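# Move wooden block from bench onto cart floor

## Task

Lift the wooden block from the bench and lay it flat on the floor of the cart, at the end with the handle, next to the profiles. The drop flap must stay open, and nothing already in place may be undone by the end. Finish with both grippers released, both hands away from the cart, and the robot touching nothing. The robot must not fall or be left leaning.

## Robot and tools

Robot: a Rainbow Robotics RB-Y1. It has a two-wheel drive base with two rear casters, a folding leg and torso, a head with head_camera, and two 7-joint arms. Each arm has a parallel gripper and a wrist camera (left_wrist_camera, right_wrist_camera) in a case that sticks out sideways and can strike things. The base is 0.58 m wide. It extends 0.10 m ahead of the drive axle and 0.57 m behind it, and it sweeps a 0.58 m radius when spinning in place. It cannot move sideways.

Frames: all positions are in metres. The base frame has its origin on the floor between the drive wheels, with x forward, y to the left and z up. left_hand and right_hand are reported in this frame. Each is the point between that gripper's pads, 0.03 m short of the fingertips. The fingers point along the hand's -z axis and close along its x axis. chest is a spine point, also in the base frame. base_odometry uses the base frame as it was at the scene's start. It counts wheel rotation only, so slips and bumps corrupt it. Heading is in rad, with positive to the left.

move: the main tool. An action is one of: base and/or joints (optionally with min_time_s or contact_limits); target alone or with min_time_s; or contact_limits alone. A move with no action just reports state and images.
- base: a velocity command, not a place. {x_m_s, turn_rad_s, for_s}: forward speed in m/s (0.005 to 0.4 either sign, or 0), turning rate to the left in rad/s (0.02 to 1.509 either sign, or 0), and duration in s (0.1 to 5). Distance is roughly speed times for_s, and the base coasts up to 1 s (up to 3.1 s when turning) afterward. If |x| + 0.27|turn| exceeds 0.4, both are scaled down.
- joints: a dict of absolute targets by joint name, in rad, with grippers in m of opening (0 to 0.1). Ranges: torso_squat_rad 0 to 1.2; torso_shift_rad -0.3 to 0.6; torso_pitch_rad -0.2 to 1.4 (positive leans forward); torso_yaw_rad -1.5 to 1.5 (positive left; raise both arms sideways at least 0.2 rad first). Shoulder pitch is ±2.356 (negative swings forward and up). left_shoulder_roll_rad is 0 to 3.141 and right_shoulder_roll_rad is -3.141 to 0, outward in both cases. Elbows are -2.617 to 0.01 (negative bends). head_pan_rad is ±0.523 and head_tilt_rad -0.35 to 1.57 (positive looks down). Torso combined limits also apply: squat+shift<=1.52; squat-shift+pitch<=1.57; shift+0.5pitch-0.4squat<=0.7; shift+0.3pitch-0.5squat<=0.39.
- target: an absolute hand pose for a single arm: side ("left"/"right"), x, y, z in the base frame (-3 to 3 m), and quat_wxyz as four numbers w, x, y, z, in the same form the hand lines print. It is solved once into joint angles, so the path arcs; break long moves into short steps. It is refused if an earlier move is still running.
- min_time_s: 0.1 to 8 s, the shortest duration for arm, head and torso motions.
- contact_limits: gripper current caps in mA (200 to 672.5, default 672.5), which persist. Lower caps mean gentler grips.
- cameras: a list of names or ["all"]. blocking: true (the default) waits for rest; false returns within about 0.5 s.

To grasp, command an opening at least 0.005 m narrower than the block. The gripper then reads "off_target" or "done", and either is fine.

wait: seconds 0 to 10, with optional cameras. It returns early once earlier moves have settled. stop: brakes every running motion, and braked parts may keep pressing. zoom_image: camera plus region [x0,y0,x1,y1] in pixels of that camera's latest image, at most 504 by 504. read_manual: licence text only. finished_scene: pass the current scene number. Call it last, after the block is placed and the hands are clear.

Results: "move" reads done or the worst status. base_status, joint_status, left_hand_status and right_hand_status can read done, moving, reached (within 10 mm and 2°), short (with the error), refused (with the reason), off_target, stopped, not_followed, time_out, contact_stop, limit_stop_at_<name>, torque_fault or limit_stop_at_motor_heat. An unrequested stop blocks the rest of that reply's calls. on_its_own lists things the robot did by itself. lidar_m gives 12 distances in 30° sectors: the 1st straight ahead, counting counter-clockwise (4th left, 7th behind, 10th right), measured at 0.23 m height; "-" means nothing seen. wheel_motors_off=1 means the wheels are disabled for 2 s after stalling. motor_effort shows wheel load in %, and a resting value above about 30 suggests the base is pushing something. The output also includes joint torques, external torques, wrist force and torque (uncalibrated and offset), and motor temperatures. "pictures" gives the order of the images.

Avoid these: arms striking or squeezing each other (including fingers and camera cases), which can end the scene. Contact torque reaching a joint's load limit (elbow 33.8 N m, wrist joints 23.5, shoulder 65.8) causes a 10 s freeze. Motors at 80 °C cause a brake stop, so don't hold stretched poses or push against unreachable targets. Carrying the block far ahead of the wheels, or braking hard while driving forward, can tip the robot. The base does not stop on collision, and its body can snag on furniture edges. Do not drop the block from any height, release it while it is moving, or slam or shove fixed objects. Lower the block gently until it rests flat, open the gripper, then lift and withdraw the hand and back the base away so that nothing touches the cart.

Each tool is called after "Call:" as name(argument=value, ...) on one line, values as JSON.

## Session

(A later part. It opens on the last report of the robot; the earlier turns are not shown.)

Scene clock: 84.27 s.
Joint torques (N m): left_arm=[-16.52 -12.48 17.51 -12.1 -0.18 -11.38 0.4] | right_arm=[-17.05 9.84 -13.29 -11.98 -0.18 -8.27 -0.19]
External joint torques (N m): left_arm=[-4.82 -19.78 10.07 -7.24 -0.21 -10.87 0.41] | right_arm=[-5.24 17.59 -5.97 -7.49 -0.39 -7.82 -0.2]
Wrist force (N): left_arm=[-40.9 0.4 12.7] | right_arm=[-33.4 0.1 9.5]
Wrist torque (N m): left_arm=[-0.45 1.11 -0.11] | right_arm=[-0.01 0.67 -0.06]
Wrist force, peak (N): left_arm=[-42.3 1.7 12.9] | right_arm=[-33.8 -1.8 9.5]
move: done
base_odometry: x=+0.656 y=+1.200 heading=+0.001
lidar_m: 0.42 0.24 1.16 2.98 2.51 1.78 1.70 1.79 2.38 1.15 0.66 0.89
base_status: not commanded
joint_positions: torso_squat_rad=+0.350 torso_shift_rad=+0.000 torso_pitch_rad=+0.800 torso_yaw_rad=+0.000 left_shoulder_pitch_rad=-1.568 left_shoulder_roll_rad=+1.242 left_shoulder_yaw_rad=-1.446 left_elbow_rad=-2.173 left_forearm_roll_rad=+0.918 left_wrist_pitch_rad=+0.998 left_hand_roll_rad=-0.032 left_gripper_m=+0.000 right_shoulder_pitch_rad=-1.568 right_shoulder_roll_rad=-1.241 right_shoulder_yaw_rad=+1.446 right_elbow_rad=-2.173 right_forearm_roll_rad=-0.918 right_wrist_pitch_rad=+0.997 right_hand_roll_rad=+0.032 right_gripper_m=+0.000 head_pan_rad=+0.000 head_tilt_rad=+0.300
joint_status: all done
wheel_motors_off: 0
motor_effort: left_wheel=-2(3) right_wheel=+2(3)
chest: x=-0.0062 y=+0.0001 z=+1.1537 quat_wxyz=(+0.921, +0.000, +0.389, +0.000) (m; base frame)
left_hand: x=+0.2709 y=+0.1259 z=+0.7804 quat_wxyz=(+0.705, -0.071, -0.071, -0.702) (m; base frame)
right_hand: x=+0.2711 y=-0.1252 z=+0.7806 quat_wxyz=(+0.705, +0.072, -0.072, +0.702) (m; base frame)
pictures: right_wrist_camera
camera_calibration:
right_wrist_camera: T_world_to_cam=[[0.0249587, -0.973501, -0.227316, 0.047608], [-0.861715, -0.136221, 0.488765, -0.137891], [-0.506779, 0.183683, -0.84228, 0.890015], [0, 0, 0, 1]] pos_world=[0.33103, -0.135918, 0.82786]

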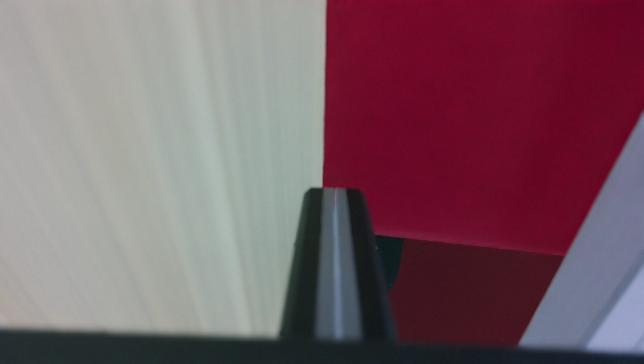

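Call:
move(joints={"left_shoulder_pitch_rad":-1.570,"left_shoulder_roll_rad":1.233,"left_shoulder_yaw_rad":-1.443,"left_elbow_rad":-2.175,"left_forearm_roll_rad":0.917,"left_wrist_pitch_rad":0.998,"left_hand_roll_rad":-0.029,"right_shoulder_pitch_rad":-1.570,"right_shoulder_roll_rad":-1.233,"right_shoulder_yaw_rad":1.443,"right_elbow_rad":-2.175,"right_forearm_roll_rad":-0.917,"right_wrist_pitch_rad":0.998,"right_hand_roll_rad":0.029}, min_time_s=0.5)

Call:
move(joints={"torso_squat_rad":0.22}, min_time_s=1.5, cameras=["all"])

Scene clock: 89.43 s.
Joint torques (N m): left_arm=[-17.59 -16.07 19.22 -13.41 -0.39 -13.44 0.41] | right_arm=[-18.71 13.93 -15.46 -13.5 0.13 -10.22 -0.21]
External joint torques (N m): left_arm=[-5.87 -23.33 11.77 -8.53 -0.42 -12.93 0.42] | right_arm=[-6.88 21.66 -8.14 -9 -0.09 -9.78 -0.22]
Wrist force (N): left_arm=[-49.3 -0.1 15.5] | right_arm=[-40.3 0.5 11.7]
Wrist torque (N m): left_arm=[-0.44 1.12 -0.11] | right_arm=[-0.04 0.90 -0.06]
Wrist force, peak (N): left_arm=[-49.3 -0.1 15.5] | right_arm=[-40.3 0.6 11.9]
move: done
base_odometry: x=+0.656 y=+1.200 heading=+0.001
lidar_m: 0.41 0.23 1.15 2.98 2.52 1.79 1.70 1.79 2.38 1.14 0.66 0.90
base_status: not commanded
joint_positions: torso_squat_rad=+0.350 torso_shift_rad=+0.000 torso_pitch_rad=+0.799 torso_yaw_rad=+0.000 left_shoulder_pitch_rad=-1.568 left_shoulder_roll_rad=+1.238 left_shoulder_yaw_rad=-1.446 left_elbow_rad=-2.173 left_forearm_roll_rad=+0.917 left_wrist_pitch_rad=+1.001 left_hand_roll_rad=-0.029 left_gripper_m=+0.000 right_shoulder_pitch_rad=-1.568 right_shoulder_roll_rad=-1.238 right_shoulder_yaw_rad=+1.445 right_elbow_rad=-2.173 right_forearm_roll_rad=-0.917 right_wrist_pitch_rad=+1.000 right_hand_roll_rad=+0.029 right_gripper_m=+0.000 head_pan_rad=+0.000 head_tilt_rad=+0.300
joint_status: all done
wheel_motors_off: 0
motor_effort: left_wheel=-2(3) right_wheel=+1(3)
chest: x=-0.0063 y=+0.0001 z=+1.1537 quat_wxyz=(+0.921, +0.000, +0.389, +0.000) (m; base frame)
left_hand: x=+0.2709 y=+0.1252 z=+0.7805 quat_wxyz=(+0.705, -0.071, -0.071, -0.702) (m; base frame)
right_hand: x=+0.2711 y=-0.1245 z=+0.7807 quat_wxyz=(+0.705, +0.071, -0.071, +0.702) (m; base frame)
pictures: none

Scene clock: 91.23 s.
Joint torques (N m): left_arm=[-19.01 -10.95 20.43 -14.87 -0.05 -12.27 0.39] | right_arm=[-19.73 13.12 -15.89 -17.93 -0.57 -11.26 -0.34]
External joint torques (N m): left_arm=[-7.3 -18.2 12.99 -9.98 -0.08 -11.76 0.4] | right_arm=[-7.92 20.85 -8.57 -13.43 -0.78 -10.82 -0.35]
Wrist force (N): left_arm=[-40.6 0.3 -8.7] | right_arm=[-42.7 -1.8 -10.2]
Wrist torque (N m): left_arm=[-0.14 1.33 -0.20] | right_arm=[-0.13 1.13 -0.05]
Wrist force, peak (N): left_arm=[-48.7 0.1 14.7] | right_arm=[-43.2 -1.7 -10.1]
move: done
base_odometry: x=+0.656 y=+1.200 heading=+0.001
lidar_m: 0.42 0.25 1.16 2.98 2.52 1.80 1.70 1.76 2.37 1.14 0.66 0.90
base_status: not commanded
joint_positions: torso_squat_rad=+0.220 torso_shift_rad=+0.000 torso_pitch_rad=+0.801 torso_yaw_rad=+0.000 left_shoulder_pitch_rad=-1.568 left_shoulder_roll_rad=+1.237 left_shoulder_yaw_rad=-1.446 left_elbow_rad=-2.172 left_forearm_roll_rad=+0.917 left_wrist_pitch_rad=+1.001 left_hand_roll_rad=-0.029 left_gripper_m=+0.000 right_shoulder_pitch_rad=-1.568 right_shoulder_roll_rad=-1.238 right_shoulder_yaw_rad=+1.445 right_elbow_rad=-2.172 right_forearm_roll_rad=-0.917 right_wrist_pitch_rad=+1.001 right_hand_roll_rad=+0.029 right_gripper_m=+0.000 head_pan_rad=+0.000 head_tilt_rad=+0.300
joint_status: all done
wheel_motors_off: 0
motor_effort: left_wheel=-1(3) right_wheel=+3(5)
chest: x=-0.0057 y=+0.0001 z=+1.1790 quat_wxyz=(+0.921, +0.000, +0.390, +0.000) (m; base frame)
left_hand: x=+0.2706 y=+0.1248 z=+0.8052 quat_wxyz=(+0.705, -0.072, -0.070, -0.702) (m; base frame)
right_hand: x=+0.2713 y=-0.1249 z=+0.8053 quat_wxyz=(+0.706, +0.071, -0.071, +0.702) (m; base frame)
pictures: head_camera, left_wrist_camera, right_wrist_camera
camera_calibration:
head_camera: T_world_to_cam=[[-0.0134742, -0.999504, -0.028459, 0.0383453], [-0.86409, 0.0259611, -0.502667, 0.838797], [0.503157, 0.0178181, -0.864011, 0.993445], [0, 0, 0, 1]] pos_world=[0.225454, -0.00115112, 1.28108]
left_wrist_camera: T_world_to_cam=[[0.0317416, -0.981007, 0.191357, -0.04083], [-0.887055, 0.0605728, 0.457673, -0.107023], [-0.460572, -0.184271, -0.868284, 0.919276], [0, 0, 0, 1]] pos_world=[0.329753, 0.135824, 0.854987]
right_wrist_camera: T_world_to_cam=[[0.0232217, -0.974039, -0.225186, 0.0521831], [-0.861451, -0.133796, 0.489899, -0.1504], [-0.50731, 0.182611, -0.842194, 0.910874], [0, 0, 0, 1]] pos_world=[0.331322, -0.13563, 0.852564]

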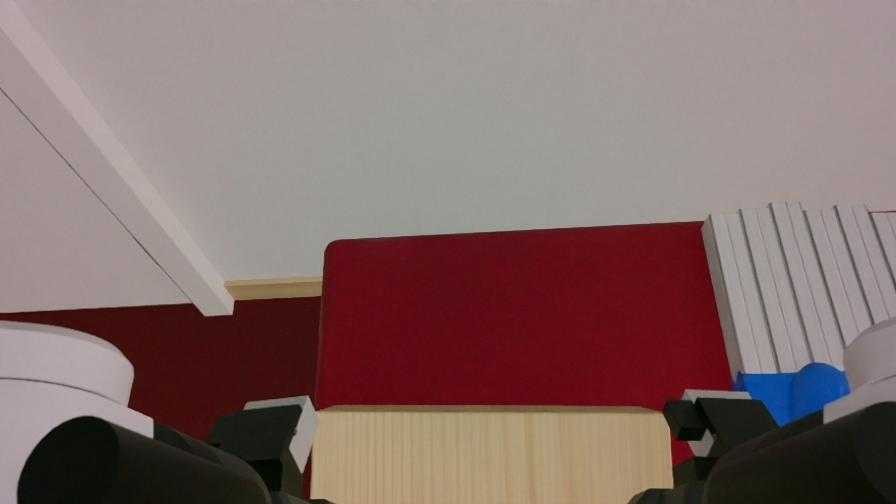

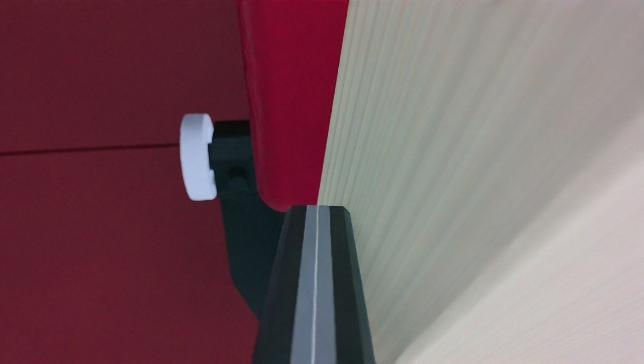

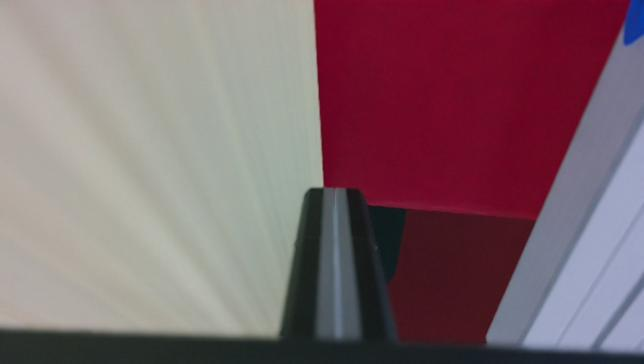

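Call:
move(joints={"torso_squat_rad":0.352}, min_time_s=1.5)

Call:
move(joints={"left_shoulder_pitch_rad":-1.558,"left_shoulder_roll_rad":1.282,"left_shoulder_yaw_rad":-1.449,"left_elbow_rad":-2.179,"left_forearm_roll_rad":0.93,"left_wrist_pitch_rad":0.961,"left_hand_roll_rad":-0.066,"right_shoulder_pitch_rad":-1.558,"right_shoulder_roll_rad":-1.282,"right_shoulder_yaw_rad":1.449,"right_elbow_rad":-2.179,"right_forearm_roll_rad":-0.93,"right_wrist_pitch_rad":0.961,"right_hand_roll_rad":0.066}, min_time_s=0.6, cameras=["head_camera"])

Call:
move(base={"x_m_s":-0.05,"for_s":0.4}, joints={"torso_squat_rad":0.31})

Call:
move(joints={"left_shoulder_pitch_rad":-1.570,"left_shoulder_roll_rad":1.233,"left_shoulder_yaw_rad":-1.443,"left_elbow_rad":-2.175,"left_forearm_roll_rad":0.917,"left_wrist_pitch_rad":0.998,"left_hand_roll_rad":-0.029,"right_shoulder_pitch_rad":-1.570,"right_shoulder_roll_rad":-1.233,"right_shoulder_yaw_rad":1.443,"right_elbow_rad":-2.175,"right_forearm_roll_rad":-0.917,"right_wrist_pitch_rad":0.998,"right_hand_roll_rad":0.029}, min_time_s=1, cameras=["head_camera"])

Scene clock: 100.10 s.
Joint torques (N m): left_arm=[-12.94 -15.15 14.72 -14.84 1.51 -12.43 0.25] | right_arm=[-13.87 15.6 -12.24 -17.66 -1.92 -11.43 -0.42]
External joint torques (N m): left_arm=[-1.18 -22.41 7.24 -9.98 1.49 -11.92 0.26] | right_arm=[-2.01 23.33 -4.89 -13.19 -2.14 -10.99 -0.43]
Wrist force (N): left_arm=[-45.4 8.9 20.1] | right_arm=[-45.4 -8.4 22.3]
Wrist torque (N m): left_arm=[-0.34 1.07 0.01] | right_arm=[-0.22 0.98 -0.09]
Wrist force, peak (N): left_arm=[-46.7 8.7 20.0] | right_arm=[-45.9 -8.5 22.0]
move: done
base_odometry: x=+0.656 y=+1.200 heading=+0.001
lidar_m: 0.43 0.26 1.16 2.98 2.52 1.79 1.70 1.78 2.38 1.15 0.67 0.89
base_status: not commanded
joint_positions: torso_squat_rad=+0.352 torso_shift_rad=+0.000 torso_pitch_rad=+0.799 torso_yaw_rad=+0.000 left_shoulder_pitch_rad=-1.570 left_shoulder_roll_rad=+1.238 left_shoulder_yaw_rad=-1.445 left_elbow_rad=-2.172 left_forearm_roll_rad=+0.917 left_wrist_pitch_rad=+1.001 left_hand_roll_rad=-0.029 left_gripper_m=+0.000 right_shoulder_pitch_rad=-1.569 right_shoulder_roll_rad=-1.239 right_shoulder_yaw_rad=+1.444 right_elbow_rad=-2.172 right_forearm_roll_rad=-0.916 right_wrist_pitch_rad=+1.001 right_hand_roll_rad=+0.029 right_gripper_m=+0.000 head_pan_rad=+0.000 head_tilt_rad=+0.300
joint_status: all done
wheel_motors_off: 0
motor_effort: left_wheel=-4(5) right_wheel=-1(5)
chest: x=-0.0065 y=+0.0001 z=+1.1534 quat_wxyz=(+0.921, +0.000, +0.389, +0.000) (m; base frame)
left_hand: x=+0.2719 y=+0.1247 z=+0.7808 quat_wxyz=(+0.705, -0.070, -0.072, -0.702) (m; base frame)
right_hand: x=+0.2723 y=-0.1247 z=+0.7808 quat_wxyz=(+0.705, +0.070, -0.072, +0.702) (m; base frame)
pictures: none

Scene clock: 101.00 s.
Joint torques (N m): left_arm=[-9.79 6.13 7.84 -5.16 0.18 -1.16 -0.3] | right_arm=[-10.78 -9.21 -5.84 -5.33 -0.17 -0.57 0.21]
External joint torques (N m): left_arm=[1.61 -1.58 0.47 -0.39 0.13 -0.63 -0.28] | right_arm=[0.71 -1.04 1.41 -0.94 -0.37 -0.1 0.2]
Wrist force (N): left_arm=[-0.6 0.7 -7.5] | right_arm=[-1.3 1.5 -5.0]
Wrist torque (N m): left_arm=[-0.23 0.12 0.14] | right_arm=[-0.18 0.04 -0.24]
Wrist force, peak (N): left_arm=[-46.0 8.7 20.4] | right_arm=[-45.6 -8.6 21.3]
move: done
base_odometry: x=+0.656 y=+1.200 heading=+0.001
lidar_m: 0.43 0.24 1.15 2.98 2.50 1.79 1.71 1.78 2.37 1.14 0.66 0.89
base_status: not commanded
joint_positions: torso_squat_rad=+0.352 torso_shift_rad=+0.000 torso_pitch_rad=+0.800 torso_yaw_rad=+0.000 left_shoulder_pitch_rad=-1.558 left_shoulder_roll_rad=+1.282 left_shoulder_yaw_rad=-1.449 left_elbow_rad=-2.179 left_forearm_roll_rad=+0.930 left_wrist_pitch_rad=+0.961 left_hand_roll_rad=-0.066 left_gripper_m=+0.000 right_shoulder_pitch_rad=-1.558 right_shoulder_roll_rad=-1.282 right_shoulder_yaw_rad=+1.449 right_elbow_rad=-2.179 right_forearm_roll_rad=-0.930 right_wrist_pitch_rad=+0.961 right_hand_roll_rad=+0.066 right_gripper_m=+0.000 head_pan_rad=+0.000 head_tilt_rad=+0.300
joint_status: all done
wheel_motors_off: 0
motor_effort: left_wheel=-3(5) right_wheel=+2(3)
chest: x=-0.0061 y=+0.0001 z=+1.1532 quat_wxyz=(+0.921, +0.000, +0.389, +0.000) (m; base frame)
left_hand: x=+0.2711 y=+0.1357 z=+0.7804 quat_wxyz=(+0.703, -0.075, -0.074, -0.703) (m; base frame)
right_hand: x=+0.2711 y=-0.1353 z=+0.7804 quat_wxyz=(+0.703, +0.075, -0.074, +0.703) (m; base frame)
pictures: head_camera
camera_calibration:
head_camera: T_world_to_cam=[[-0.0134448, -0.999504, -0.0284726, 0.0376191], [-0.863572, 0.025961, -0.503557, 0.826408], [0.504047, 0.0178179, -0.863493, 0.970774], [0, 0, 0, 1]] pos_world=[0.224853, -0.00115112, 1.25547]

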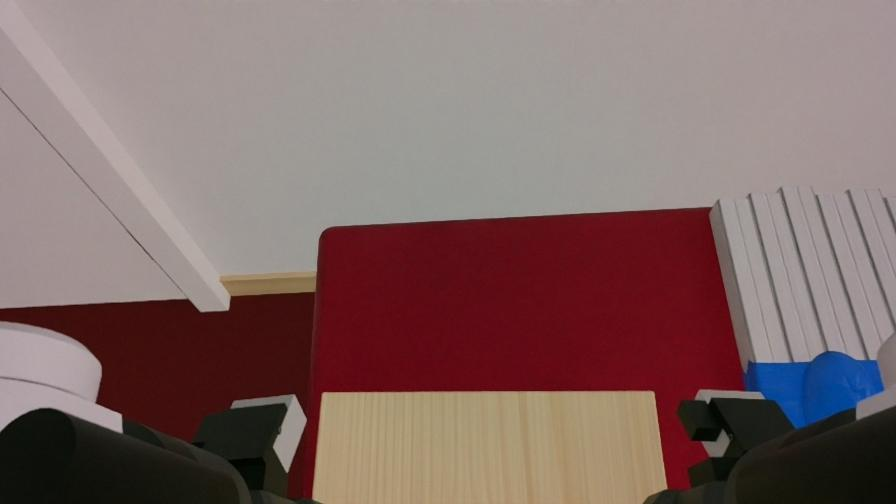

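Scene clock: 102.07 s.
Joint torques (N m): left_arm=[-10.29 6.05 7.75 -4.69 0.11 -1.04 -0.36] | right_arm=[-11.12 -9.12 -6.32 -4.93 -0.04 -0.55 0.17]
External joint torques (N m): left_arm=[1.1 -1.65 0.38 0.09 0.07 -0.51 -0.35] | right_arm=[0.37 -0.95 0.93 -0.53 -0.24 -0.09 0.16]
Wrist force (N): left_arm=[-0.9 1.2 -7.3] | right_arm=[-1.6 1.7 -5.5]
Wrist torque (N m): left_arm=[-0.30 0.05 0.18] | right_arm=[-0.17 0.01 -0.23]
Wrist force, peak (N): left_arm=[-0.3 1.8 -8.6] | right_arm=[-1.9 1.7 -5.4]
move: done
base_odometry: x=+0.636 y=+1.200 heading=+0.000
lidar_m: 0.42 0.26 1.18 3.04 2.49 1.77 1.68 1.75 2.35 1.16 0.66 0.85
base_status: done (sent for 0.4 of 0.4 s)
joint_positions: torso_squat_rad=+0.310 torso_shift_rad=+0.000 torso_pitch_rad=+0.800 torso_yaw_rad=+0.000 left_shoulder_pitch_rad=-1.558 left_shoulder_roll_rad=+1.282 left_shoulder_yaw_rad=-1.449 left_elbow_rad=-2.179 left_forearm_roll_rad=+0.930 left_wrist_pitch_rad=+0.961 left_hand_roll_rad=-0.066 left_gripper_m=+0.000 right_shoulder_pitch_rad=-1.558 right_shoulder_roll_rad=-1.282 right_shoulder_yaw_rad=+1.449 right_elbow_rad=-2.179 right_forearm_roll_rad=-0.930 right_wrist_pitch_rad=+0.961 right_hand_roll_rad=+0.066 right_gripper_m=+0.000 head_pan_rad=+0.000 head_tilt_rad=+0.300
joint_status: all done
wheel_motors_off: 0
motor_effort: left_wheel=-2(23) right_wheel=+2(22)
chest: x=-0.0061 y=+0.0001 z=+1.1627 quat_wxyz=(+0.921, +0.000, +0.389, +0.000) (m; base frame)
left_hand: x=+0.2711 y=+0.1357 z=+0.7899 quat_wxyz=(+0.703, -0.075, -0.074, -0.703) (m; base frame)
right_hand: x=+0.2710 y=-0.1353 z=+0.7899 quat_wxyz=(+0.703, +0.075, -0.074, +0.703) (m; base frame)
pictures: none

Scene clock: 103.37 s.
Joint torques (N m): left_arm=[-17.52 -14.39 19.17 -11.51 -0.96 -12.9 0.35] | right_arm=[-19.81 14.61 -16.93 -13.26 0.7 -11.24 -0.36]
External joint torques (N m): left_arm=[-5.8 -21.65 11.72 -6.64 -0.99 -12.39 0.36] | right_arm=[-7.98 22.34 -9.61 -8.76 0.48 -10.8 -0.37]
Wrist force (N): left_arm=[-47.3 -4.2 18.5] | right_arm=[-43.7 5.5 12.3]
Wrist torque (N m): left_arm=[-0.46 1.12 -0.09] | right_arm=[0.00 1.00 0.07]
Wrist force, peak (N): left_arm=[-47.2 -3.8 18.9] | right_arm=[-44.0 5.4 12.9]
move: done
base_odometry: x=+0.636 y=+1.200 heading=+0.000
lidar_m: 0.40 0.26 1.18 3.04 2.47 1.78 1.69 1.76 2.36 1.15 0.66 0.86
base_status: not commanded
joint_positions: torso_squat_rad=+0.310 torso_shift_rad=+0.000 torso_pitch_rad=+0.799 torso_yaw_rad=+0.000 left_shoulder_pitch_rad=-1.568 left_shoulder_roll_rad=+1.238 left_shoulder_yaw_rad=-1.446 left_elbow_rad=-2.173 left_forearm_roll_rad=+0.917 left_wrist_pitch_rad=+1.001 left_hand_roll_rad=-0.029 left_gripper_m=+0.000 right_shoulder_pitch_rad=-1.568 right_shoulder_roll_rad=-1.239 right_shoulder_yaw_rad=+1.445 right_elbow_rad=-2.173 right_forearm_roll_rad=-0.917 right_wrist_pitch_rad=+1.001 right_hand_roll_rad=+0.029 right_gripper_m=+0.000 head_pan_rad=+0.000 head_tilt_rad=+0.300
joint_status: all done
wheel_motors_off: 0
motor_effort: left_wheel=-2(2) right_wheel=-1(2)
chest: x=-0.0064 y=+0.0001 z=+1.1629 quat_wxyz=(+0.921, +0.000, +0.389, +0.000) (m; base frame)
left_hand: x=+0.2706 y=+0.1248 z=+0.7898 quat_wxyz=(+0.705, -0.071, -0.071, -0.702) (m; base frame)
right_hand: x=+0.2708 y=-0.1248 z=+0.7897 quat_wxyz=(+0.705, +0.071, -0.071, +0.702) (m; base frame)
pictures: head_camera
camera_calibration:
head_camera: T_world_to_cam=[[-0.0134307, -0.999504, -0.0284818, 0.0378997], [-0.863322, 0.0259623, -0.503985, 0.831518], [0.504475, 0.0178201, -0.863242, 0.978887], [0, 0, 0, 1]] pos_world=[0.224553, -0.00115112, 1.26517]

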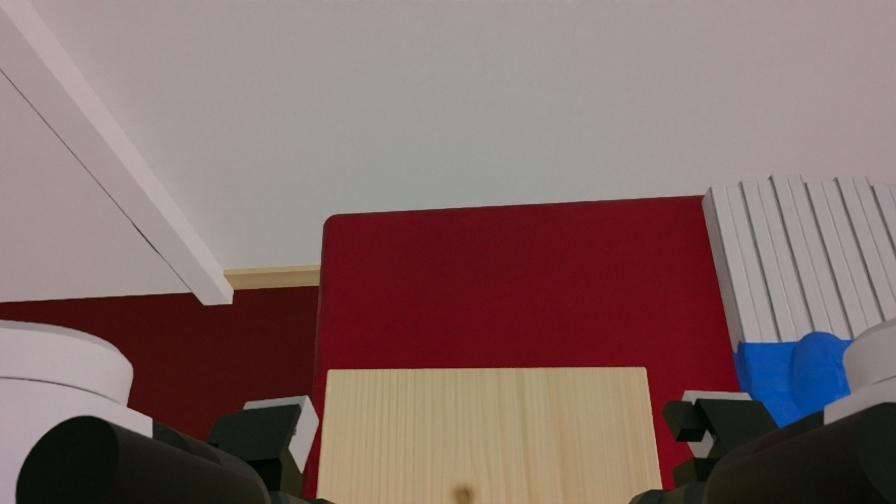

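Lift and check.

Call:
move(joints={"torso_squat_rad":0.15}, min_time_s=1.5, cameras=["head_camera","left_wrist_camera"])

Scene clock: 105.73 s.
Joint torques (N m): left_arm=[-18.58 -11.59 19.87 -14.92 -0.16 -12.37 0.33] | right_arm=[-19.84 13.19 -16.71 -17.41 -0.38 -11.15 -0.31]
External joint torques (N m): left_arm=[-6.88 -18.84 12.43 -10.03 -0.19 -11.86 0.34] | right_arm=[-8.03 20.92 -9.4 -12.91 -0.59 -10.71 -0.32]
Wrist force (N): left_arm=[-41.7 0.6 -8.8] | right_arm=[-41.8 0.4 -11.0]
Wrist torque (N m): left_arm=[-0.34 1.15 0.10] | right_arm=[-0.05 1.19 0.09]
Wrist force, peak (N): left_arm=[-47.6 -4.2 18.8] | right_arm=[-43.8 5.3 13.6]
move: done
base_odometry: x=+0.636 y=+1.200 heading=+0.000
lidar_m: 0.44 0.26 1.18 3.04 2.48 1.77 1.69 1.77 2.34 1.14 0.67 0.86
base_status: not commanded
joint_positions: torso_squat_rad=+0.150 torso_shift_rad=+0.000 torso_pitch_rad=+0.801 torso_yaw_rad=+0.000 left_shoulder_pitch_rad=-1.568 left_shoulder_roll_rad=+1.237 left_shoulder_yaw_rad=-1.446 left_elbow_rad=-2.172 left_forearm_roll_rad=+0.917 left_wrist_pitch_rad=+1.001 left_hand_roll_rad=-0.029 left_gripper_m=+0.000 right_shoulder_pitch_rad=-1.568 right_shoulder_roll_rad=-1.238 right_shoulder_yaw_rad=+1.445 right_elbow_rad=-2.172 right_forearm_roll_rad=-0.917 right_wrist_pitch_rad=+1.001 right_hand_roll_rad=+0.029 right_gripper_m=+0.000 head_pan_rad=+0.000 head_tilt_rad=+0.300
joint_status: all done
wheel_motors_off: 0
motor_effort: left_wheel=-1(2) right_wheel=+1(4)
chest: x=-0.0057 y=+0.0001 z=+1.1880 quat_wxyz=(+0.921, +0.000, +0.390, +0.000) (m; base frame)
left_hand: x=+0.2707 y=+0.1247 z=+0.8143 quat_wxyz=(+0.705, -0.072, -0.071, -0.702) (m; base frame)
right_hand: x=+0.2712 y=-0.1249 z=+0.8143 quat_wxyz=(+0.706, +0.071, -0.071, +0.702) (m; base frame)
pictures: head_camera, left_wrist_camera
camera_calibration:
head_camera: T_world_to_cam=[[-0.013474, -0.999504, -0.0284588, 0.0386013], [-0.86409, 0.0259609, -0.502667, 0.843321], [0.503157, 0.0178181, -0.864011, 1.00122], [0, 0, 0, 1]] pos_world=[0.225454, -0.00115112, 1.29008]
left_wrist_camera: T_world_to_cam=[[0.0318851, -0.980974, 0.191503, -0.0427558], [-0.887099, 0.0604968, 0.457597, -0.110919], [-0.460476, -0.184472, -0.868292, 0.927272], [0, 0, 0, 1]] pos_world=[0.329953, 0.135824, 0.864087]

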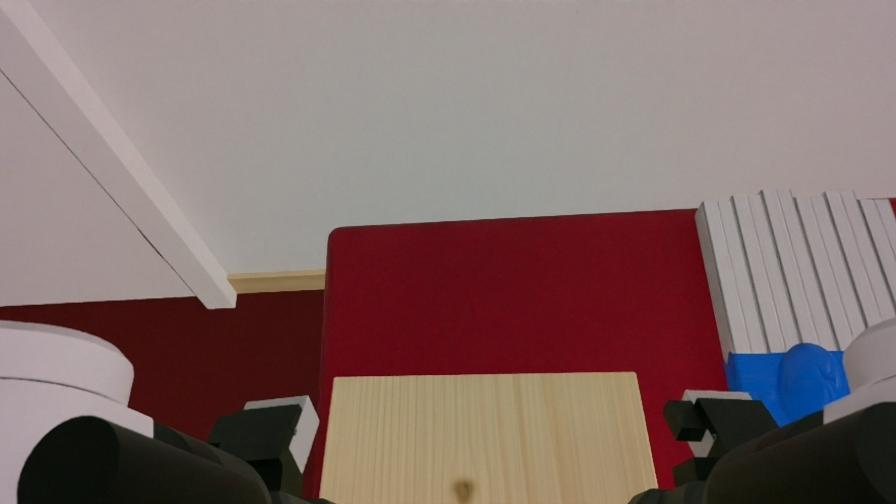

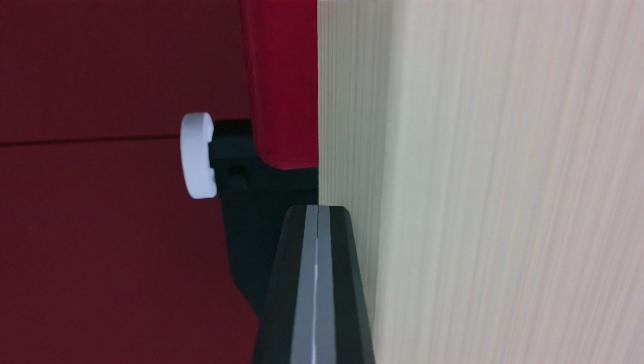

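Call:
move(base={"x_m_s":-0.2,"for_s":3.2}, cameras=["left_wrist_camera"])

Call:
move(base={"turn_rad_s":-0.628,"for_s":2.5}, cameras=["left_wrist_camera"])

Call:
move(base={"x_m_s":0.318,"for_s":5})

Call:
move(base={"turn_rad_s":0.628,"for_s":2.5}, joints={"head_tilt_rad":0.2}, cameras=["all"])

Scene clock: 115.97 s.
Joint torques (N m): left_arm=[-19.19 -11.13 20.23 -15.58 0.18 -12.07 0.19] | right_arm=[-20.95 12.35 -17.41 -17.43 -0.23 -11.24 -0.29]
External joint torques (N m): left_arm=[-7.48 -18.38 12.79 -10.69 0.15 -11.56 0.2] | right_arm=[-9.14 20.08 -10.1 -12.92 -0.44 -10.8 -0.3]
Wrist force (N): left_arm=[-41.3 1.4 -9.1] | right_arm=[-42.0 2.0 -10.5]
Wrist torque (N m): left_arm=[-0.32 1.21 0.12] | right_arm=[-0.19 1.15 0.19]
Wrist force, peak (N): left_arm=[-42.2 1.0 -8.5] | right_arm=[-42.6 0.7 -10.7]
move: done
base_odometry: x=-0.004 y=+1.200 heading=+0.000
lidar_m: 0.90 1.54 2.03 4.40 1.55 1.10 1.03 1.09 1.47 3.66 1.34 1.09
base_status: done (sent for 3.2 of 3.2 s)
joint_positions: torso_squat_rad=+0.150 torso_shift_rad=+0.000 torso_pitch_rad=+0.801 torso_yaw_rad=+0.000 left_shoulder_pitch_rad=-1.568 left_shoulder_roll_rad=+1.237 left_shoulder_yaw_rad=-1.446 left_elbow_rad=-2.172 left_forearm_roll_rad=+0.917 left_wrist_pitch_rad=+1.001 left_hand_roll_rad=-0.029 left_gripper_m=+0.000 right_shoulder_pitch_rad=-1.568 right_shoulder_roll_rad=-1.238 right_shoulder_yaw_rad=+1.446 right_elbow_rad=-2.172 right_forearm_roll_rad=-0.917 right_wrist_pitch_rad=+1.001 right_hand_roll_rad=+0.029 right_gripper_m=+0.000 head_pan_rad=+0.000 head_tilt_rad=+0.300
joint_status: not commanded
wheel_motors_off: 0
motor_effort: left_wheel=-7(23) right_wheel=+7(34)
chest: x=-0.0057 y=+0.0001 z=+1.1881 quat_wxyz=(+0.921, +0.000, +0.390, +0.000) (m; base frame)
left_hand: x=+0.2707 y=+0.1247 z=+0.8143 quat_wxyz=(+0.705, -0.072, -0.071, -0.702) (m; base frame)
right_hand: x=+0.2710 y=-0.1249 z=+0.8142 quat_wxyz=(+0.706, +0.071, -0.070, +0.702) (m; base frame)
pictures: left_wrist_camera
camera_calibration:
left_wrist_camera: T_world_to_cam=[[0.0319616, -0.980983, 0.191444, -0.0427263], [-0.887158, 0.0603787, 0.457498, -0.110887], [-0.460357, -0.184464, -0.868357, 0.927241], [0, 0, 0, 1]] pos_world=[0.329853, 0.135824, 0.864087]

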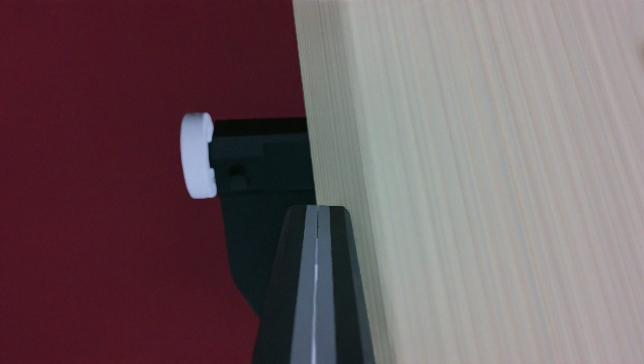

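Scene clock: 120.07 s.
Joint torques (N m): left_arm=[-19.06 -10.97 19.52 -15.5 0.06 -12.05 0.02] | right_arm=[-21.28 12.07 -17.48 -17.57 -0.34 -11.12 -0.35]
External joint torques (N m): left_arm=[-7.36 -18.23 12.08 -10.61 0.03 -11.54 0.03] | right_arm=[-9.47 19.79 -10.17 -13.06 -0.55 -10.68 -0.36]
Motor temperatures (°C): left_arm=[31 28 32 37 34 37 37] | right_arm=[35 30 32 32 35 41 34]
Wrist force (N): left_arm=[-41.0 1.5 -8.6] | right_arm=[-42.6 1.3 -10.5]
Wrist torque (N m): left_arm=[-0.30 1.23 0.13] | right_arm=[-0.13 1.10 0.16]
Wrist force, peak (N): left_arm=[-41.8 1.4 -8.8] | right_arm=[-42.6 1.4 -10.8]
move: done
base_odometry: x=-0.004 y=+1.200 heading=-1.570
lidar_m: 3.54 1.33 1.09 0.90 1.54 2.05 4.39 1.59 1.12 1.06 1.08 1.42
base_status: done (sent for 2.5 of 2.5 s)
joint_positions: torso_squat_rad=+0.150 torso_shift_rad=+0.000 torso_pitch_rad=+0.801 torso_yaw_rad=+0.000 left_shoulder_pitch_rad=-1.568 left_shoulder_roll_rad=+1.237 left_shoulder_yaw_rad=-1.446 left_elbow_rad=-2.172 left_forearm_roll_rad=+0.917 left_wrist_pitch_rad=+1.001 left_hand_roll_rad=-0.029 left_gripper_m=+0.000 right_shoulder_pitch_rad=-1.568 right_shoulder_roll_rad=-1.238 right_shoulder_yaw_rad=+1.446 right_elbow_rad=-2.172 right_forearm_roll_rad=-0.917 right_wrist_pitch_rad=+1.001 right_hand_roll_rad=+0.029 right_gripper_m=+0.000 head_pan_rad=+0.000 head_tilt_rad=+0.300
joint_status: not commanded
wheel_motors_off: 0
motor_effort: left_wheel=+16(45) right_wheel=-2(43)
chest: x=-0.0057 y=+0.0001 z=+1.1881 quat_wxyz=(+0.921, +0.000, +0.390, +0.000) (m; base frame)
left_hand: x=+0.2707 y=+0.1247 z=+0.8143 quat_wxyz=(+0.705, -0.072, -0.071, -0.702) (m; base frame)
right_hand: x=+0.2710 y=-0.1249 z=+0.8142 quat_wxyz=(+0.706, +0.071, -0.070, +0.702) (m; base frame)
pictures: left_wrist_camera
camera_calibration:
left_wrist_camera: T_world_to_cam=[[0.0318316, -0.980995, 0.191404, -0.0427449], [-0.887159, 0.0604741, 0.457485, -0.110883], [-0.460366, -0.184368, -0.868373, 0.927226], [0, 0, 0, 1]] pos_world=[0.329853, 0.135724, 0.864087]

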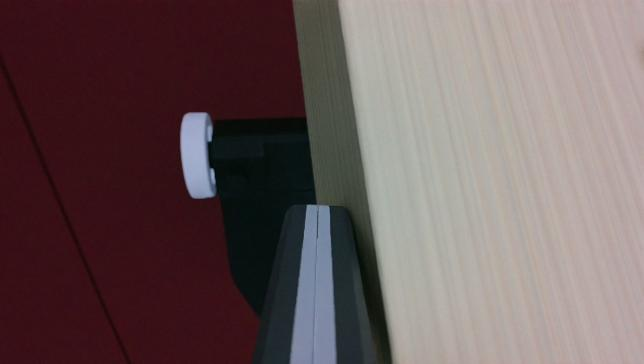

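Scene clock: 126.20 s.
Joint torques (N m): left_arm=[-18.77 -10.79 19.84 -15.95 0.26 -11.82 0.14] | right_arm=[-21.62 11.97 -17.44 -17.7 -0.47 -11.24 -0.32]
External joint torques (N m): left_arm=[-7.06 -18.04 12.4 -11.06 0.22 -11.31 0.15] | right_arm=[-9.81 19.69 -10.13 -13.19 -0.68 -10.8 -0.33]
Wrist force (N): left_arm=[-40.8 1.7 -8.5] | right_arm=[-42.1 1.9 -9.8]
Wrist torque (N m): left_arm=[-0.27 1.20 0.21] | right_arm=[-0.21 1.17 0.20]
Wrist force, peak (N): left_arm=[-41.7 1.4 -9.7] | right_arm=[-43.6 2.1 -10.2]
move: done
base_odometry: x=-0.002 y=-0.390 heading=-1.569
lidar_m: 3.33 2.35 0.83 0.79 0.82 1.34 4.67 1.49 1.05 0.99 1.01 1.33
base_status: done (sent for 5 of 5 s)
joint_positions: torso_squat_rad=+0.150 torso_shift_rad=+0.000 torso_pitch_rad=+0.801 torso_yaw_rad=+0.000 left_shoulder_pitch_rad=-1.568 left_shoulder_roll_rad=+1.237 left_shoulder_yaw_rad=-1.446 left_elbow_rad=-2.172 left_forearm_roll_rad=+0.917 left_wrist_pitch_rad=+1.001 left_hand_roll_rad=-0.029 left_gripper_m=+0.000 right_shoulder_pitch_rad=-1.568 right_shoulder_roll_rad=-1.238 right_shoulder_yaw_rad=+1.446 right_elbow_rad=-2.172 right_forearm_roll_rad=-0.917 right_wrist_pitch_rad=+1.001 right_hand_roll_rad=+0.029 right_gripper_m=+0.000 head_pan_rad=+0.000 head_tilt_rad=+0.300
joint_status: not commanded
wheel_motors_off: 0
motor_effort: left_wheel=+2(46) right_wheel=-3(33)
chest: x=-0.0057 y=+0.0001 z=+1.1881 quat_wxyz=(+0.921, +0.000, +0.390, +0.000) (m; base frame)
left_hand: x=+0.2708 y=+0.1247 z=+0.8142 quat_wxyz=(+0.705, -0.072, -0.071, -0.702) (m; base frame)
right_hand: x=+0.2710 y=-0.1249 z=+0.8142 quat_wxyz=(+0.706, +0.071, -0.070, +0.702) (m; base frame)
pictures: none

Scene clock: 130.30 s.
Joint torques (N m): left_arm=[-19.08 -10.99 20.05 -16.02 0.28 -11.85 0.08] | right_arm=[-21.25 12.47 -17.57 -17.62 -0.34 -11.02 -0.26]
External joint torques (N m): left_arm=[-7.37 -18.24 12.61 -11.13 0.24 -11.34 0.09] | right_arm=[-9.44 20.19 -10.26 -13.11 -0.55 -10.58 -0.27]
Wrist force (N): left_arm=[-40.9 1.8 -8.7] | right_arm=[-42.0 1.4 -10.7]
Wrist torque (N m): left_arm=[-0.29 1.25 0.18] | right_arm=[-0.12 1.13 0.18]
Wrist force, peak (N): left_arm=[-42.0 1.7 -9.4] | right_arm=[-42.7 1.3 -10.4]
move: done
base_odometry: x=-0.003 y=-0.390 heading=+0.000
lidar_m: 0.79 0.82 1.33 4.38 1.43 1.01 0.97 1.03 1.36 3.41 2.32 0.83
base_status: done (sent for 2.5 of 2.5 s)
joint_positions: torso_squat_rad=+0.150 torso_shift_rad=+0.000 torso_pitch_rad=+0.801 torso_yaw_rad=+0.000 left_shoulder_pitch_rad=-1.568 left_shoulder_roll_rad=+1.237 left_shoulder_yaw_rad=-1.446 left_elbow_rad=-2.172 left_forearm_roll_rad=+0.917 left_wrist_pitch_rad=+1.001 left_hand_roll_rad=-0.029 left_gripper_m=+0.000 right_shoulder_pitch_rad=-1.568 right_shoulder_roll_rad=-1.238 right_shoulder_yaw_rad=+1.446 right_elbow_rad=-2.172 right_forearm_roll_rad=-0.917 right_wrist_pitch_rad=+1.001 right_hand_roll_rad=+0.029 right_gripper_m=+0.000 head_pan_rad=+0.000 head_tilt_rad=+0.200
joint_status: all done
wheel_motors_off: 0
motor_effort: left_wheel=-1(39) right_wheel=+16(34)
chest: x=-0.0057 y=+0.0001 z=+1.1881 quat_wxyz=(+0.921, +0.000, +0.390, +0.000) (m; base frame)
left_hand: x=+0.2708 y=+0.1247 z=+0.8143 quat_wxyz=(+0.705, -0.072, -0.071, -0.702) (m; base frame)
right_hand: x=+0.2710 y=-0.1249 z=+0.8142 quat_wxyz=(+0.706, +0.071, -0.070, +0.702) (m; base frame)
pictures: head_camera, left_wrist_camera, right_wrist_camera
camera_calibration:
head_camera: T_world_to_cam=[[-0.0105642, -0.999504, -0.0296635, 0.0396348], [-0.809587, 0.025961, -0.586426, 0.944796], [0.586905, 0.01782, -0.80946, 0.916857], [0, 0, 0, 1]] pos_world=[0.227206, -0.00125112, 1.29739]
left_wrist_camera: T_world_to_cam=[[0.0319181, -0.981001, 0.191358, -0.0427172], [-0.887155, 0.060378, 0.457504, -0.110753], [-0.460366, -0.184367, -0.868373, 0.927186], [0, 0, 0, 1]] pos_world=[0.329953, 0.135724, 0.863987]
right_wrist_camera: T_world_to_cam=[[0.0231928, -0.974041, -0.22518, 0.0541758], [-0.861039, -0.133917, 0.490589, -0.155719], [-0.50801, 0.182511, -0.841793, 0.918004], [0, 0, 0, 1]] pos_world=[0.331018, -0.13563, 0.861364]

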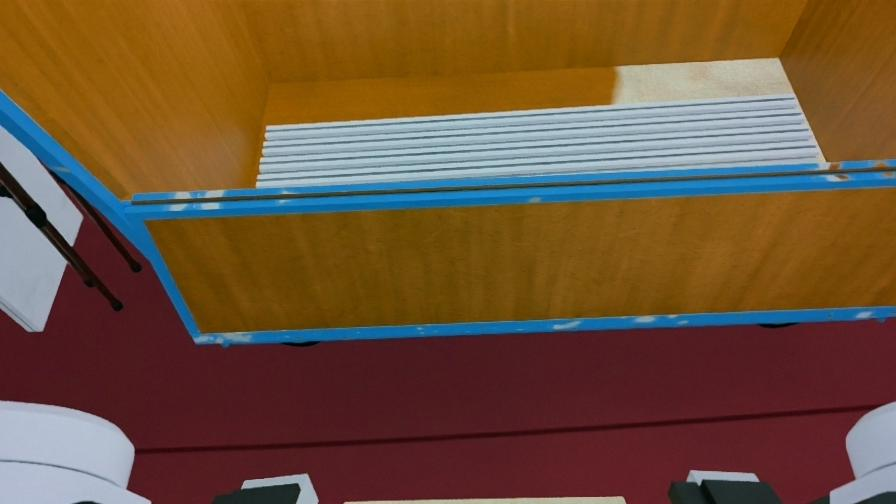

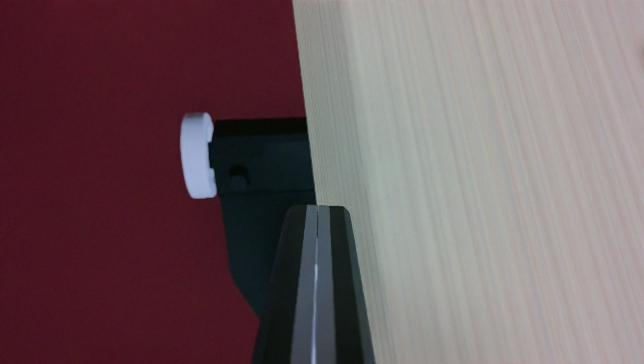

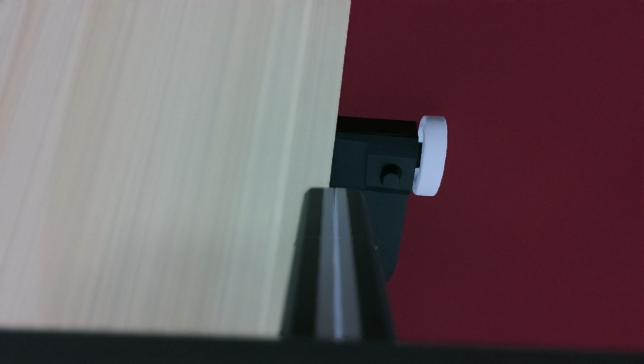

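Call:
move(base={"turn_rad_s":0.1,"for_s":0.2})

Call:
move(base={"x_m_s":0.2,"for_s":2.8}, cameras=["head_camera"])

Call:
move(joints={"torso_squat_rad":0.4,"torso_shift_rad":0.22,"head_tilt_rad":0.5}, min_time_s=2, cameras=["all"])

Scene clock: 140.60 s.
Joint torques (N m): left_arm=[-18.83 -11.16 20.1 -16.1 0.36 -11.93 0.15] | right_arm=[-21.66 11.91 -17.46 -17.59 -0.34 -11.1 -0.41]
External joint torques (N m): left_arm=[-7.12 -18.41 12.66 -11.21 0.32 -11.42 0.17] | right_arm=[-9.85 19.63 -10.15 -13.08 -0.55 -10.66 -0.42]
Wrist force (N): left_arm=[-41.2 1.0 -8.4] | right_arm=[-41.9 0.9 -10.2]
Wrist torque (N m): left_arm=[-0.20 1.23 0.17] | right_arm=[-0.10 1.16 0.18]
Wrist force, peak (N): left_arm=[-41.9 1.9 -8.6] | right_arm=[-42.7 1.7 -10.4]
move: done
base_odometry: x=-0.003 y=-0.390 heading=+0.019
lidar_m: 0.79 0.82 1.91 4.05 1.42 1.02 0.97 1.03 1.39 3.63 2.28 0.81
base_status: done (sent for 0.2 of 0.2 s)
joint_positions: torso_squat_rad=+0.150 torso_shift_rad=+0.000 torso_pitch_rad=+0.801 torso_yaw_rad=+0.000 left_shoulder_pitch_rad=-1.568 left_shoulder_roll_rad=+1.237 left_shoulder_yaw_rad=-1.446 left_elbow_rad=-2.172 left_forearm_roll_rad=+0.917 left_wrist_pitch_rad=+1.001 left_hand_roll_rad=-0.029 left_gripper_m=+0.000 right_shoulder_pitch_rad=-1.568 right_shoulder_roll_rad=-1.238 right_shoulder_yaw_rad=+1.446 right_elbow_rad=-2.172 right_forearm_roll_rad=-0.917 right_wrist_pitch_rad=+1.001 right_hand_roll_rad=+0.029 right_gripper_m=+0.000 head_pan_rad=+0.000 head_tilt_rad=+0.200
joint_status: not commanded
wheel_motors_off: 0
motor_effort: left_wheel=-2(21) right_wheel=+20(35)
chest: x=-0.0057 y=+0.0001 z=+1.1881 quat_wxyz=(+0.921, +0.000, +0.390, +0.000) (m; base frame)
left_hand: x=+0.2708 y=+0.1247 z=+0.8143 quat_wxyz=(+0.705, -0.072, -0.071, -0.702) (m; base frame)
right_hand: x=+0.2710 y=-0.1249 z=+0.8142 quat_wxyz=(+0.706, +0.071, -0.070, +0.702) (m; base frame)
pictures: none

Scene clock: 144.27 s.
Joint torques (N m): left_arm=[-18.64 -10.85 19.79 -16.11 0.19 -11.94 0.13] | right_arm=[-21.45 11.83 -17.57 -17.6 -0.48 -11.19 -0.37]
External joint torques (N m): left_arm=[-6.94 -18.11 12.35 -11.22 0.15 -11.43 0.14] | right_arm=[-9.64 19.55 -10.26 -13.1 -0.69 -10.75 -0.38]
Wrist force (N): left_arm=[-40.2 0.8 -8.6] | right_arm=[-42.0 1.5 -10.2]
Wrist torque (N m): left_arm=[-0.20 1.25 0.20] | right_arm=[-0.13 1.15 0.16]
Wrist force, peak (N): left_arm=[-42.2 1.5 -9.8] | right_arm=[-42.5 2.8 -10.4]
move: done
base_odometry: x=+0.557 y=-0.379 heading=+0.019
lidar_m: 0.23 0.24 0.35 1.71 2.21 1.61 1.54 1.60 2.19 4.26 0.34 0.23
base_status: done (sent for 2.8 of 2.8 s)
joint_positions: torso_squat_rad=+0.150 torso_shift_rad=+0.000 torso_pitch_rad=+0.801 torso_yaw_rad=+0.000 left_shoulder_pitch_rad=-1.568 left_shoulder_roll_rad=+1.237 left_shoulder_yaw_rad=-1.446 left_elbow_rad=-2.172 left_forearm_roll_rad=+0.917 left_wrist_pitch_rad=+1.001 left_hand_roll_rad=-0.029 left_gripper_m=+0.000 right_shoulder_pitch_rad=-1.568 right_shoulder_roll_rad=-1.238 right_shoulder_yaw_rad=+1.446 right_elbow_rad=-2.172 right_forearm_roll_rad=-0.917 right_wrist_pitch_rad=+1.001 right_hand_roll_rad=+0.029 right_gripper_m=+0.000 head_pan_rad=+0.000 head_tilt_rad=+0.200
joint_status: not commanded
wheel_motors_off: 0
motor_effort: left_wheel=+3(32) right_wheel=-2(44)
chest: x=-0.0057 y=+0.0001 z=+1.1881 quat_wxyz=(+0.921, +0.000, +0.390, +0.000) (m; base frame)
left_hand: x=+0.2708 y=+0.1247 z=+0.8142 quat_wxyz=(+0.705, -0.072, -0.071, -0.702) (m; base frame)
right_hand: x=+0.2710 y=-0.1249 z=+0.8142 quat_wxyz=(+0.706, +0.071, -0.070, +0.702) (m; base frame)
pictures: head_camera
camera_calibration:
head_camera: T_world_to_cam=[[-0.010646, -0.999502, -0.0297208, 0.039728], [-0.809587, 0.0260608, -0.586421, 0.944791], [0.586903, 0.0178185, -0.809461, 0.916859], [0, 0, 0, 1]] pos_world=[0.227205, -0.00125082, 1.29739]

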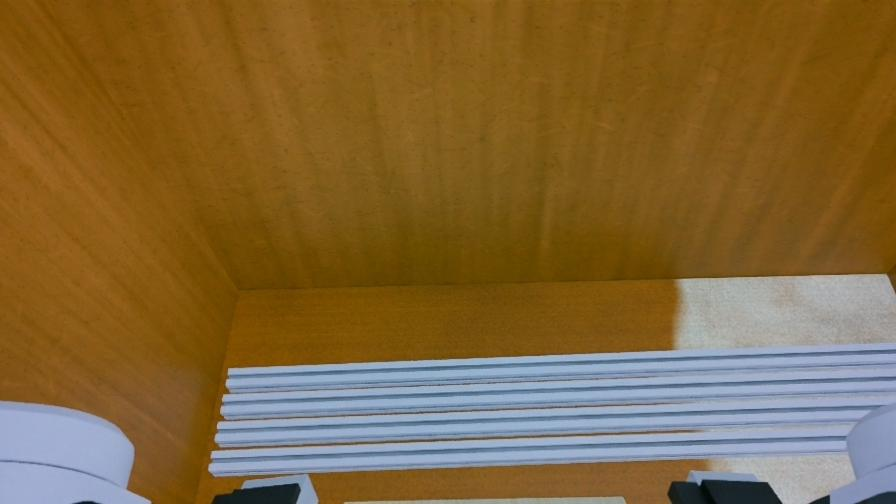

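Scene clock: 146.57 s.
Joint torques (N m): left_arm=[-18.99 -10.55 20.2 -16.17 0.28 -11.97 0.11] | right_arm=[-21.35 11.79 -17.55 -17.47 -0.48 -11.17 -0.31]
External joint torques (N m): left_arm=[-7.29 -17.8 12.76 -11.27 0.25 -11.46 0.12] | right_arm=[-9.55 19.52 -10.24 -12.96 -0.7 -10.73 -0.32]
Wrist force (N): left_arm=[-41.2 1.1 -8.8] | right_arm=[-41.9 1.8 -10.7]
Wrist torque (N m): left_arm=[-0.25 1.20 0.18] | right_arm=[-0.19 1.14 0.18]
Wrist force, peak (N): left_arm=[-41.6 1.7 -10.0] | right_arm=[-42.5 1.4 -10.4]
move: done
base_odometry: x=+0.557 y=-0.379 heading=+0.019
lidar_m: 0.22 0.23 0.34 1.71 2.21 1.61 1.54 1.61 2.17 4.26 0.34 0.23
base_status: not commanded
joint_positions: torso_squat_rad=+0.400 torso_shift_rad=+0.220 torso_pitch_rad=+0.801 torso_yaw_rad=+0.000 left_shoulder_pitch_rad=-1.568 left_shoulder_roll_rad=+1.237 left_shoulder_yaw_rad=-1.446 left_elbow_rad=-2.172 left_forearm_roll_rad=+0.917 left_wrist_pitch_rad=+1.001 left_hand_roll_rad=-0.029 left_gripper_m=+0.000 right_shoulder_pitch_rad=-1.568 right_shoulder_roll_rad=-1.238 right_shoulder_yaw_rad=+1.446 right_elbow_rad=-2.172 right_forearm_roll_rad=-0.917 right_wrist_pitch_rad=+1.001 right_hand_roll_rad=+0.029 right_gripper_m=+0.000 head_pan_rad=+0.000 head_tilt_rad=+0.500
joint_status: all done
wheel_motors_off: 0
motor_effort: left_wheel=-1(6) right_wheel=-2(4)
chest: x=+0.1351 y=+0.0001 z=+1.1251 quat_wxyz=(+0.921, +0.000, +0.390, +0.000) (m; base frame)
left_hand: x=+0.4115 y=+0.1247 z=+0.7513 quat_wxyz=(+0.705, -0.072, -0.070, -0.702) (m; base frame)
right_hand: x=+0.4117 y=-0.1249 z=+0.7512 quat_wxyz=(+0.706, +0.071, -0.070, +0.702) (m; base frame)
pictures: head_camera, left_wrist_camera, right_wrist_camera
camera_calibration:
head_camera: T_world_to_cam=[[-0.018952, -0.999502, -0.025247, 0.0362091], [-0.946711, 0.02606, -0.321027, 0.730735], [0.321525, 0.0178175, -0.946733, 1.03263], [0, 0, 0, 1]] pos_world=[0.360464, -0.00125082, 1.21313]
left_wrist_camera: T_world_to_cam=[[0.0319181, -0.981001, 0.191358, -0.0351525], [-0.887155, 0.060378, 0.457504, 0.042893], [-0.460366, -0.184367, -0.868373, 0.937252], [0, 0, 0, 1]] pos_world=[0.470653, 0.135724, 0.800987]
right_wrist_camera: T_world_to_cam=[[0.0232569, -0.974031, -0.225218, 0.0366305], [-0.860994, -0.134006, 0.490645, -0.00375533], [-0.508084, 0.182501, -0.841751, 0.936466], [0, 0, 0, 1]] pos_world=[0.471718, -0.13573, 0.798363]

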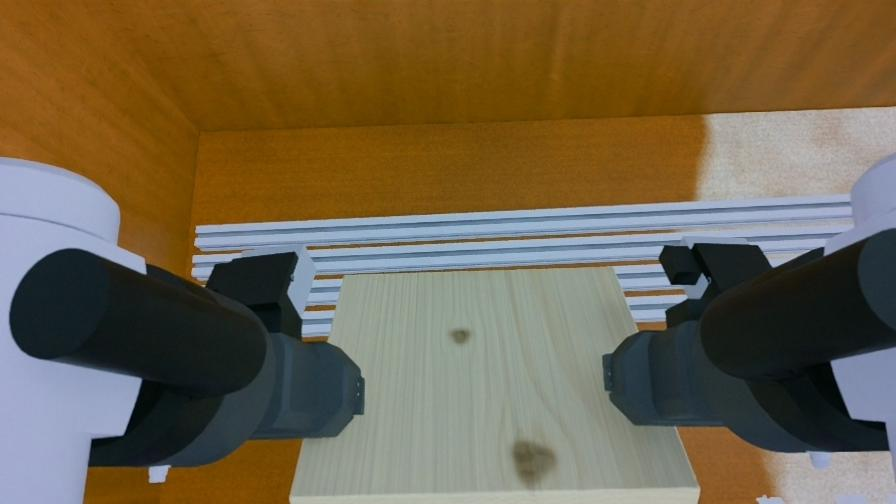

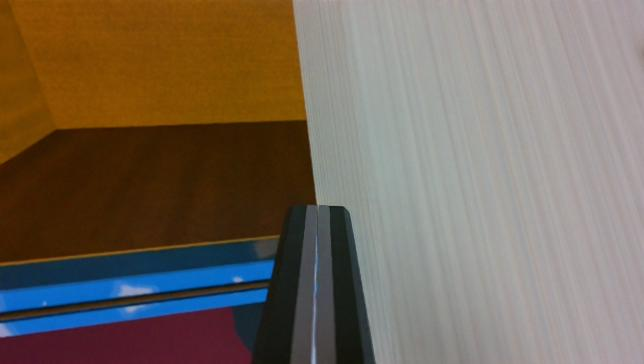

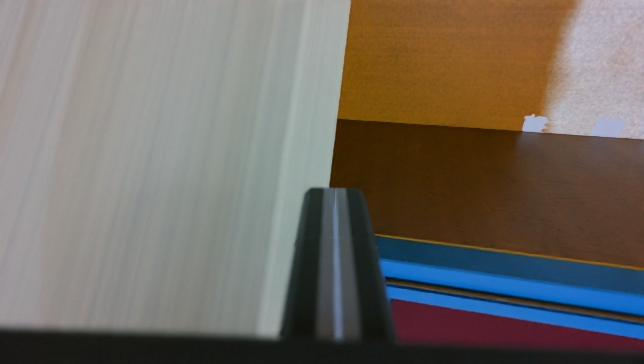

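Call:
move(joints={"left_shoulder_pitch_rad":-1.500,"left_shoulder_roll_rad":1.140,"left_shoulder_yaw_rad":-1.4845,"left_elbow_rad":-2.011,"left_forearm_roll_rad":0.838,"left_wrist_pitch_rad":0.909,"left_hand_roll_rad":-0.0585,"right_shoulder_pitch_rad":-1.500,"right_shoulder_roll_rad":-1.140,"right_shoulder_yaw_rad":1.4845,"right_elbow_rad":-2.011,"right_forearm_roll_rad":-0.838,"right_wrist_pitch_rad":0.909,"right_hand_roll_rad":0.0585}, min_time_s=1, cameras=["head_camera"])

Scene clock: 159.10 s.
Joint torques (N m): left_arm=[-18.59 -10.3 19.04 -16.31 0.26 -10.88 -0.36] | right_arm=[-20.34 11.36 -16.08 -18.11 -0.51 -10.08 0.01]
External joint torques (N m): left_arm=[-6.89 -17.42 11.99 -11.17 0.23 -10.37 -0.35] | right_arm=[-8.53 18.97 -9.16 -13.38 -0.71 -9.64 0]
Wrist force (N): left_arm=[-37.9 1.1 -10.3] | right_arm=[-37.8 0.9 -10.6]
Wrist torque (N m): left_arm=[-0.26 1.17 0.16] | right_arm=[-0.09 1.14 -0.02]
Wrist force, peak (N): left_arm=[-62.0 1.4 -3.3] | right_arm=[-62.7 1.6 -7.5]
move: done
base_odometry: x=+0.557 y=-0.379 heading=+0.019
lidar_m: 0.23 0.24 0.33 1.71 2.23 1.60 1.53 1.60 2.18 4.26 0.35 0.24
base_status: not commanded
joint_positions: torso_squat_rad=+0.400 torso_shift_rad=+0.220 torso_pitch_rad=+0.801 torso_yaw_rad=+0.000 left_shoulder_pitch_rad=-1.498 left_shoulder_roll_rad=+1.144 left_shoulder_yaw_rad=-1.487 left_elbow_rad=-2.008 left_forearm_roll_rad=+0.838 left_wrist_pitch_rad=+0.912 left_hand_roll_rad=-0.058 left_gripper_m=+0.000 right_shoulder_pitch_rad=-1.498 right_shoulder_roll_rad=-1.145 right_shoulder_yaw_rad=+1.487 right_elbow_rad=-2.008 right_forearm_roll_rad=-0.838 right_wrist_pitch_rad=+0.911 right_hand_roll_rad=+0.058 right_gripper_m=+0.000 head_pan_rad=+0.000 head_tilt_rad=+0.500
joint_status: all done
wheel_motors_off: 0
motor_effort: left_wheel=+0(1) right_wheel=+1(3)
chest: x=+0.1351 y=+0.0001 z=+1.1251 quat_wxyz=(+0.921, +0.000, +0.390, +0.000) (m; base frame)
left_hand: x=+0.4112 y=+0.1246 z=+0.7016 quat_wxyz=(+0.705, -0.071, -0.071, -0.702) (m; base frame)
right_hand: x=+0.4116 y=-0.1249 z=+0.7015 quat_wxyz=(+0.706, +0.071, -0.071, +0.702) (m; base frame)
pictures: head_camera
camera_calibration:
head_camera: T_world_to_cam=[[-0.0189558, -0.999501, -0.0252482, 0.0362119], [-0.946711, 0.026064, -0.321027, 0.730734], [0.321525, 0.0178174, -0.946733, 1.03263], [0, 0, 0, 1]] pos_world=[0.360464, -0.00125081, 1.21313]

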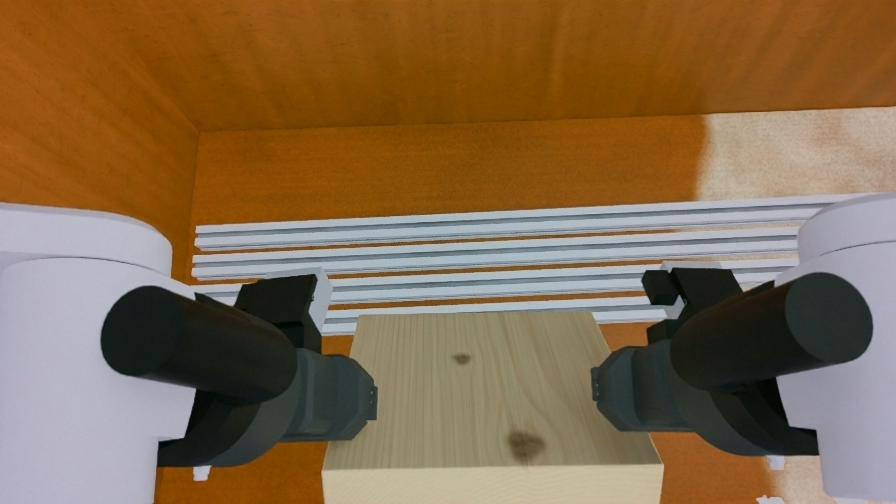

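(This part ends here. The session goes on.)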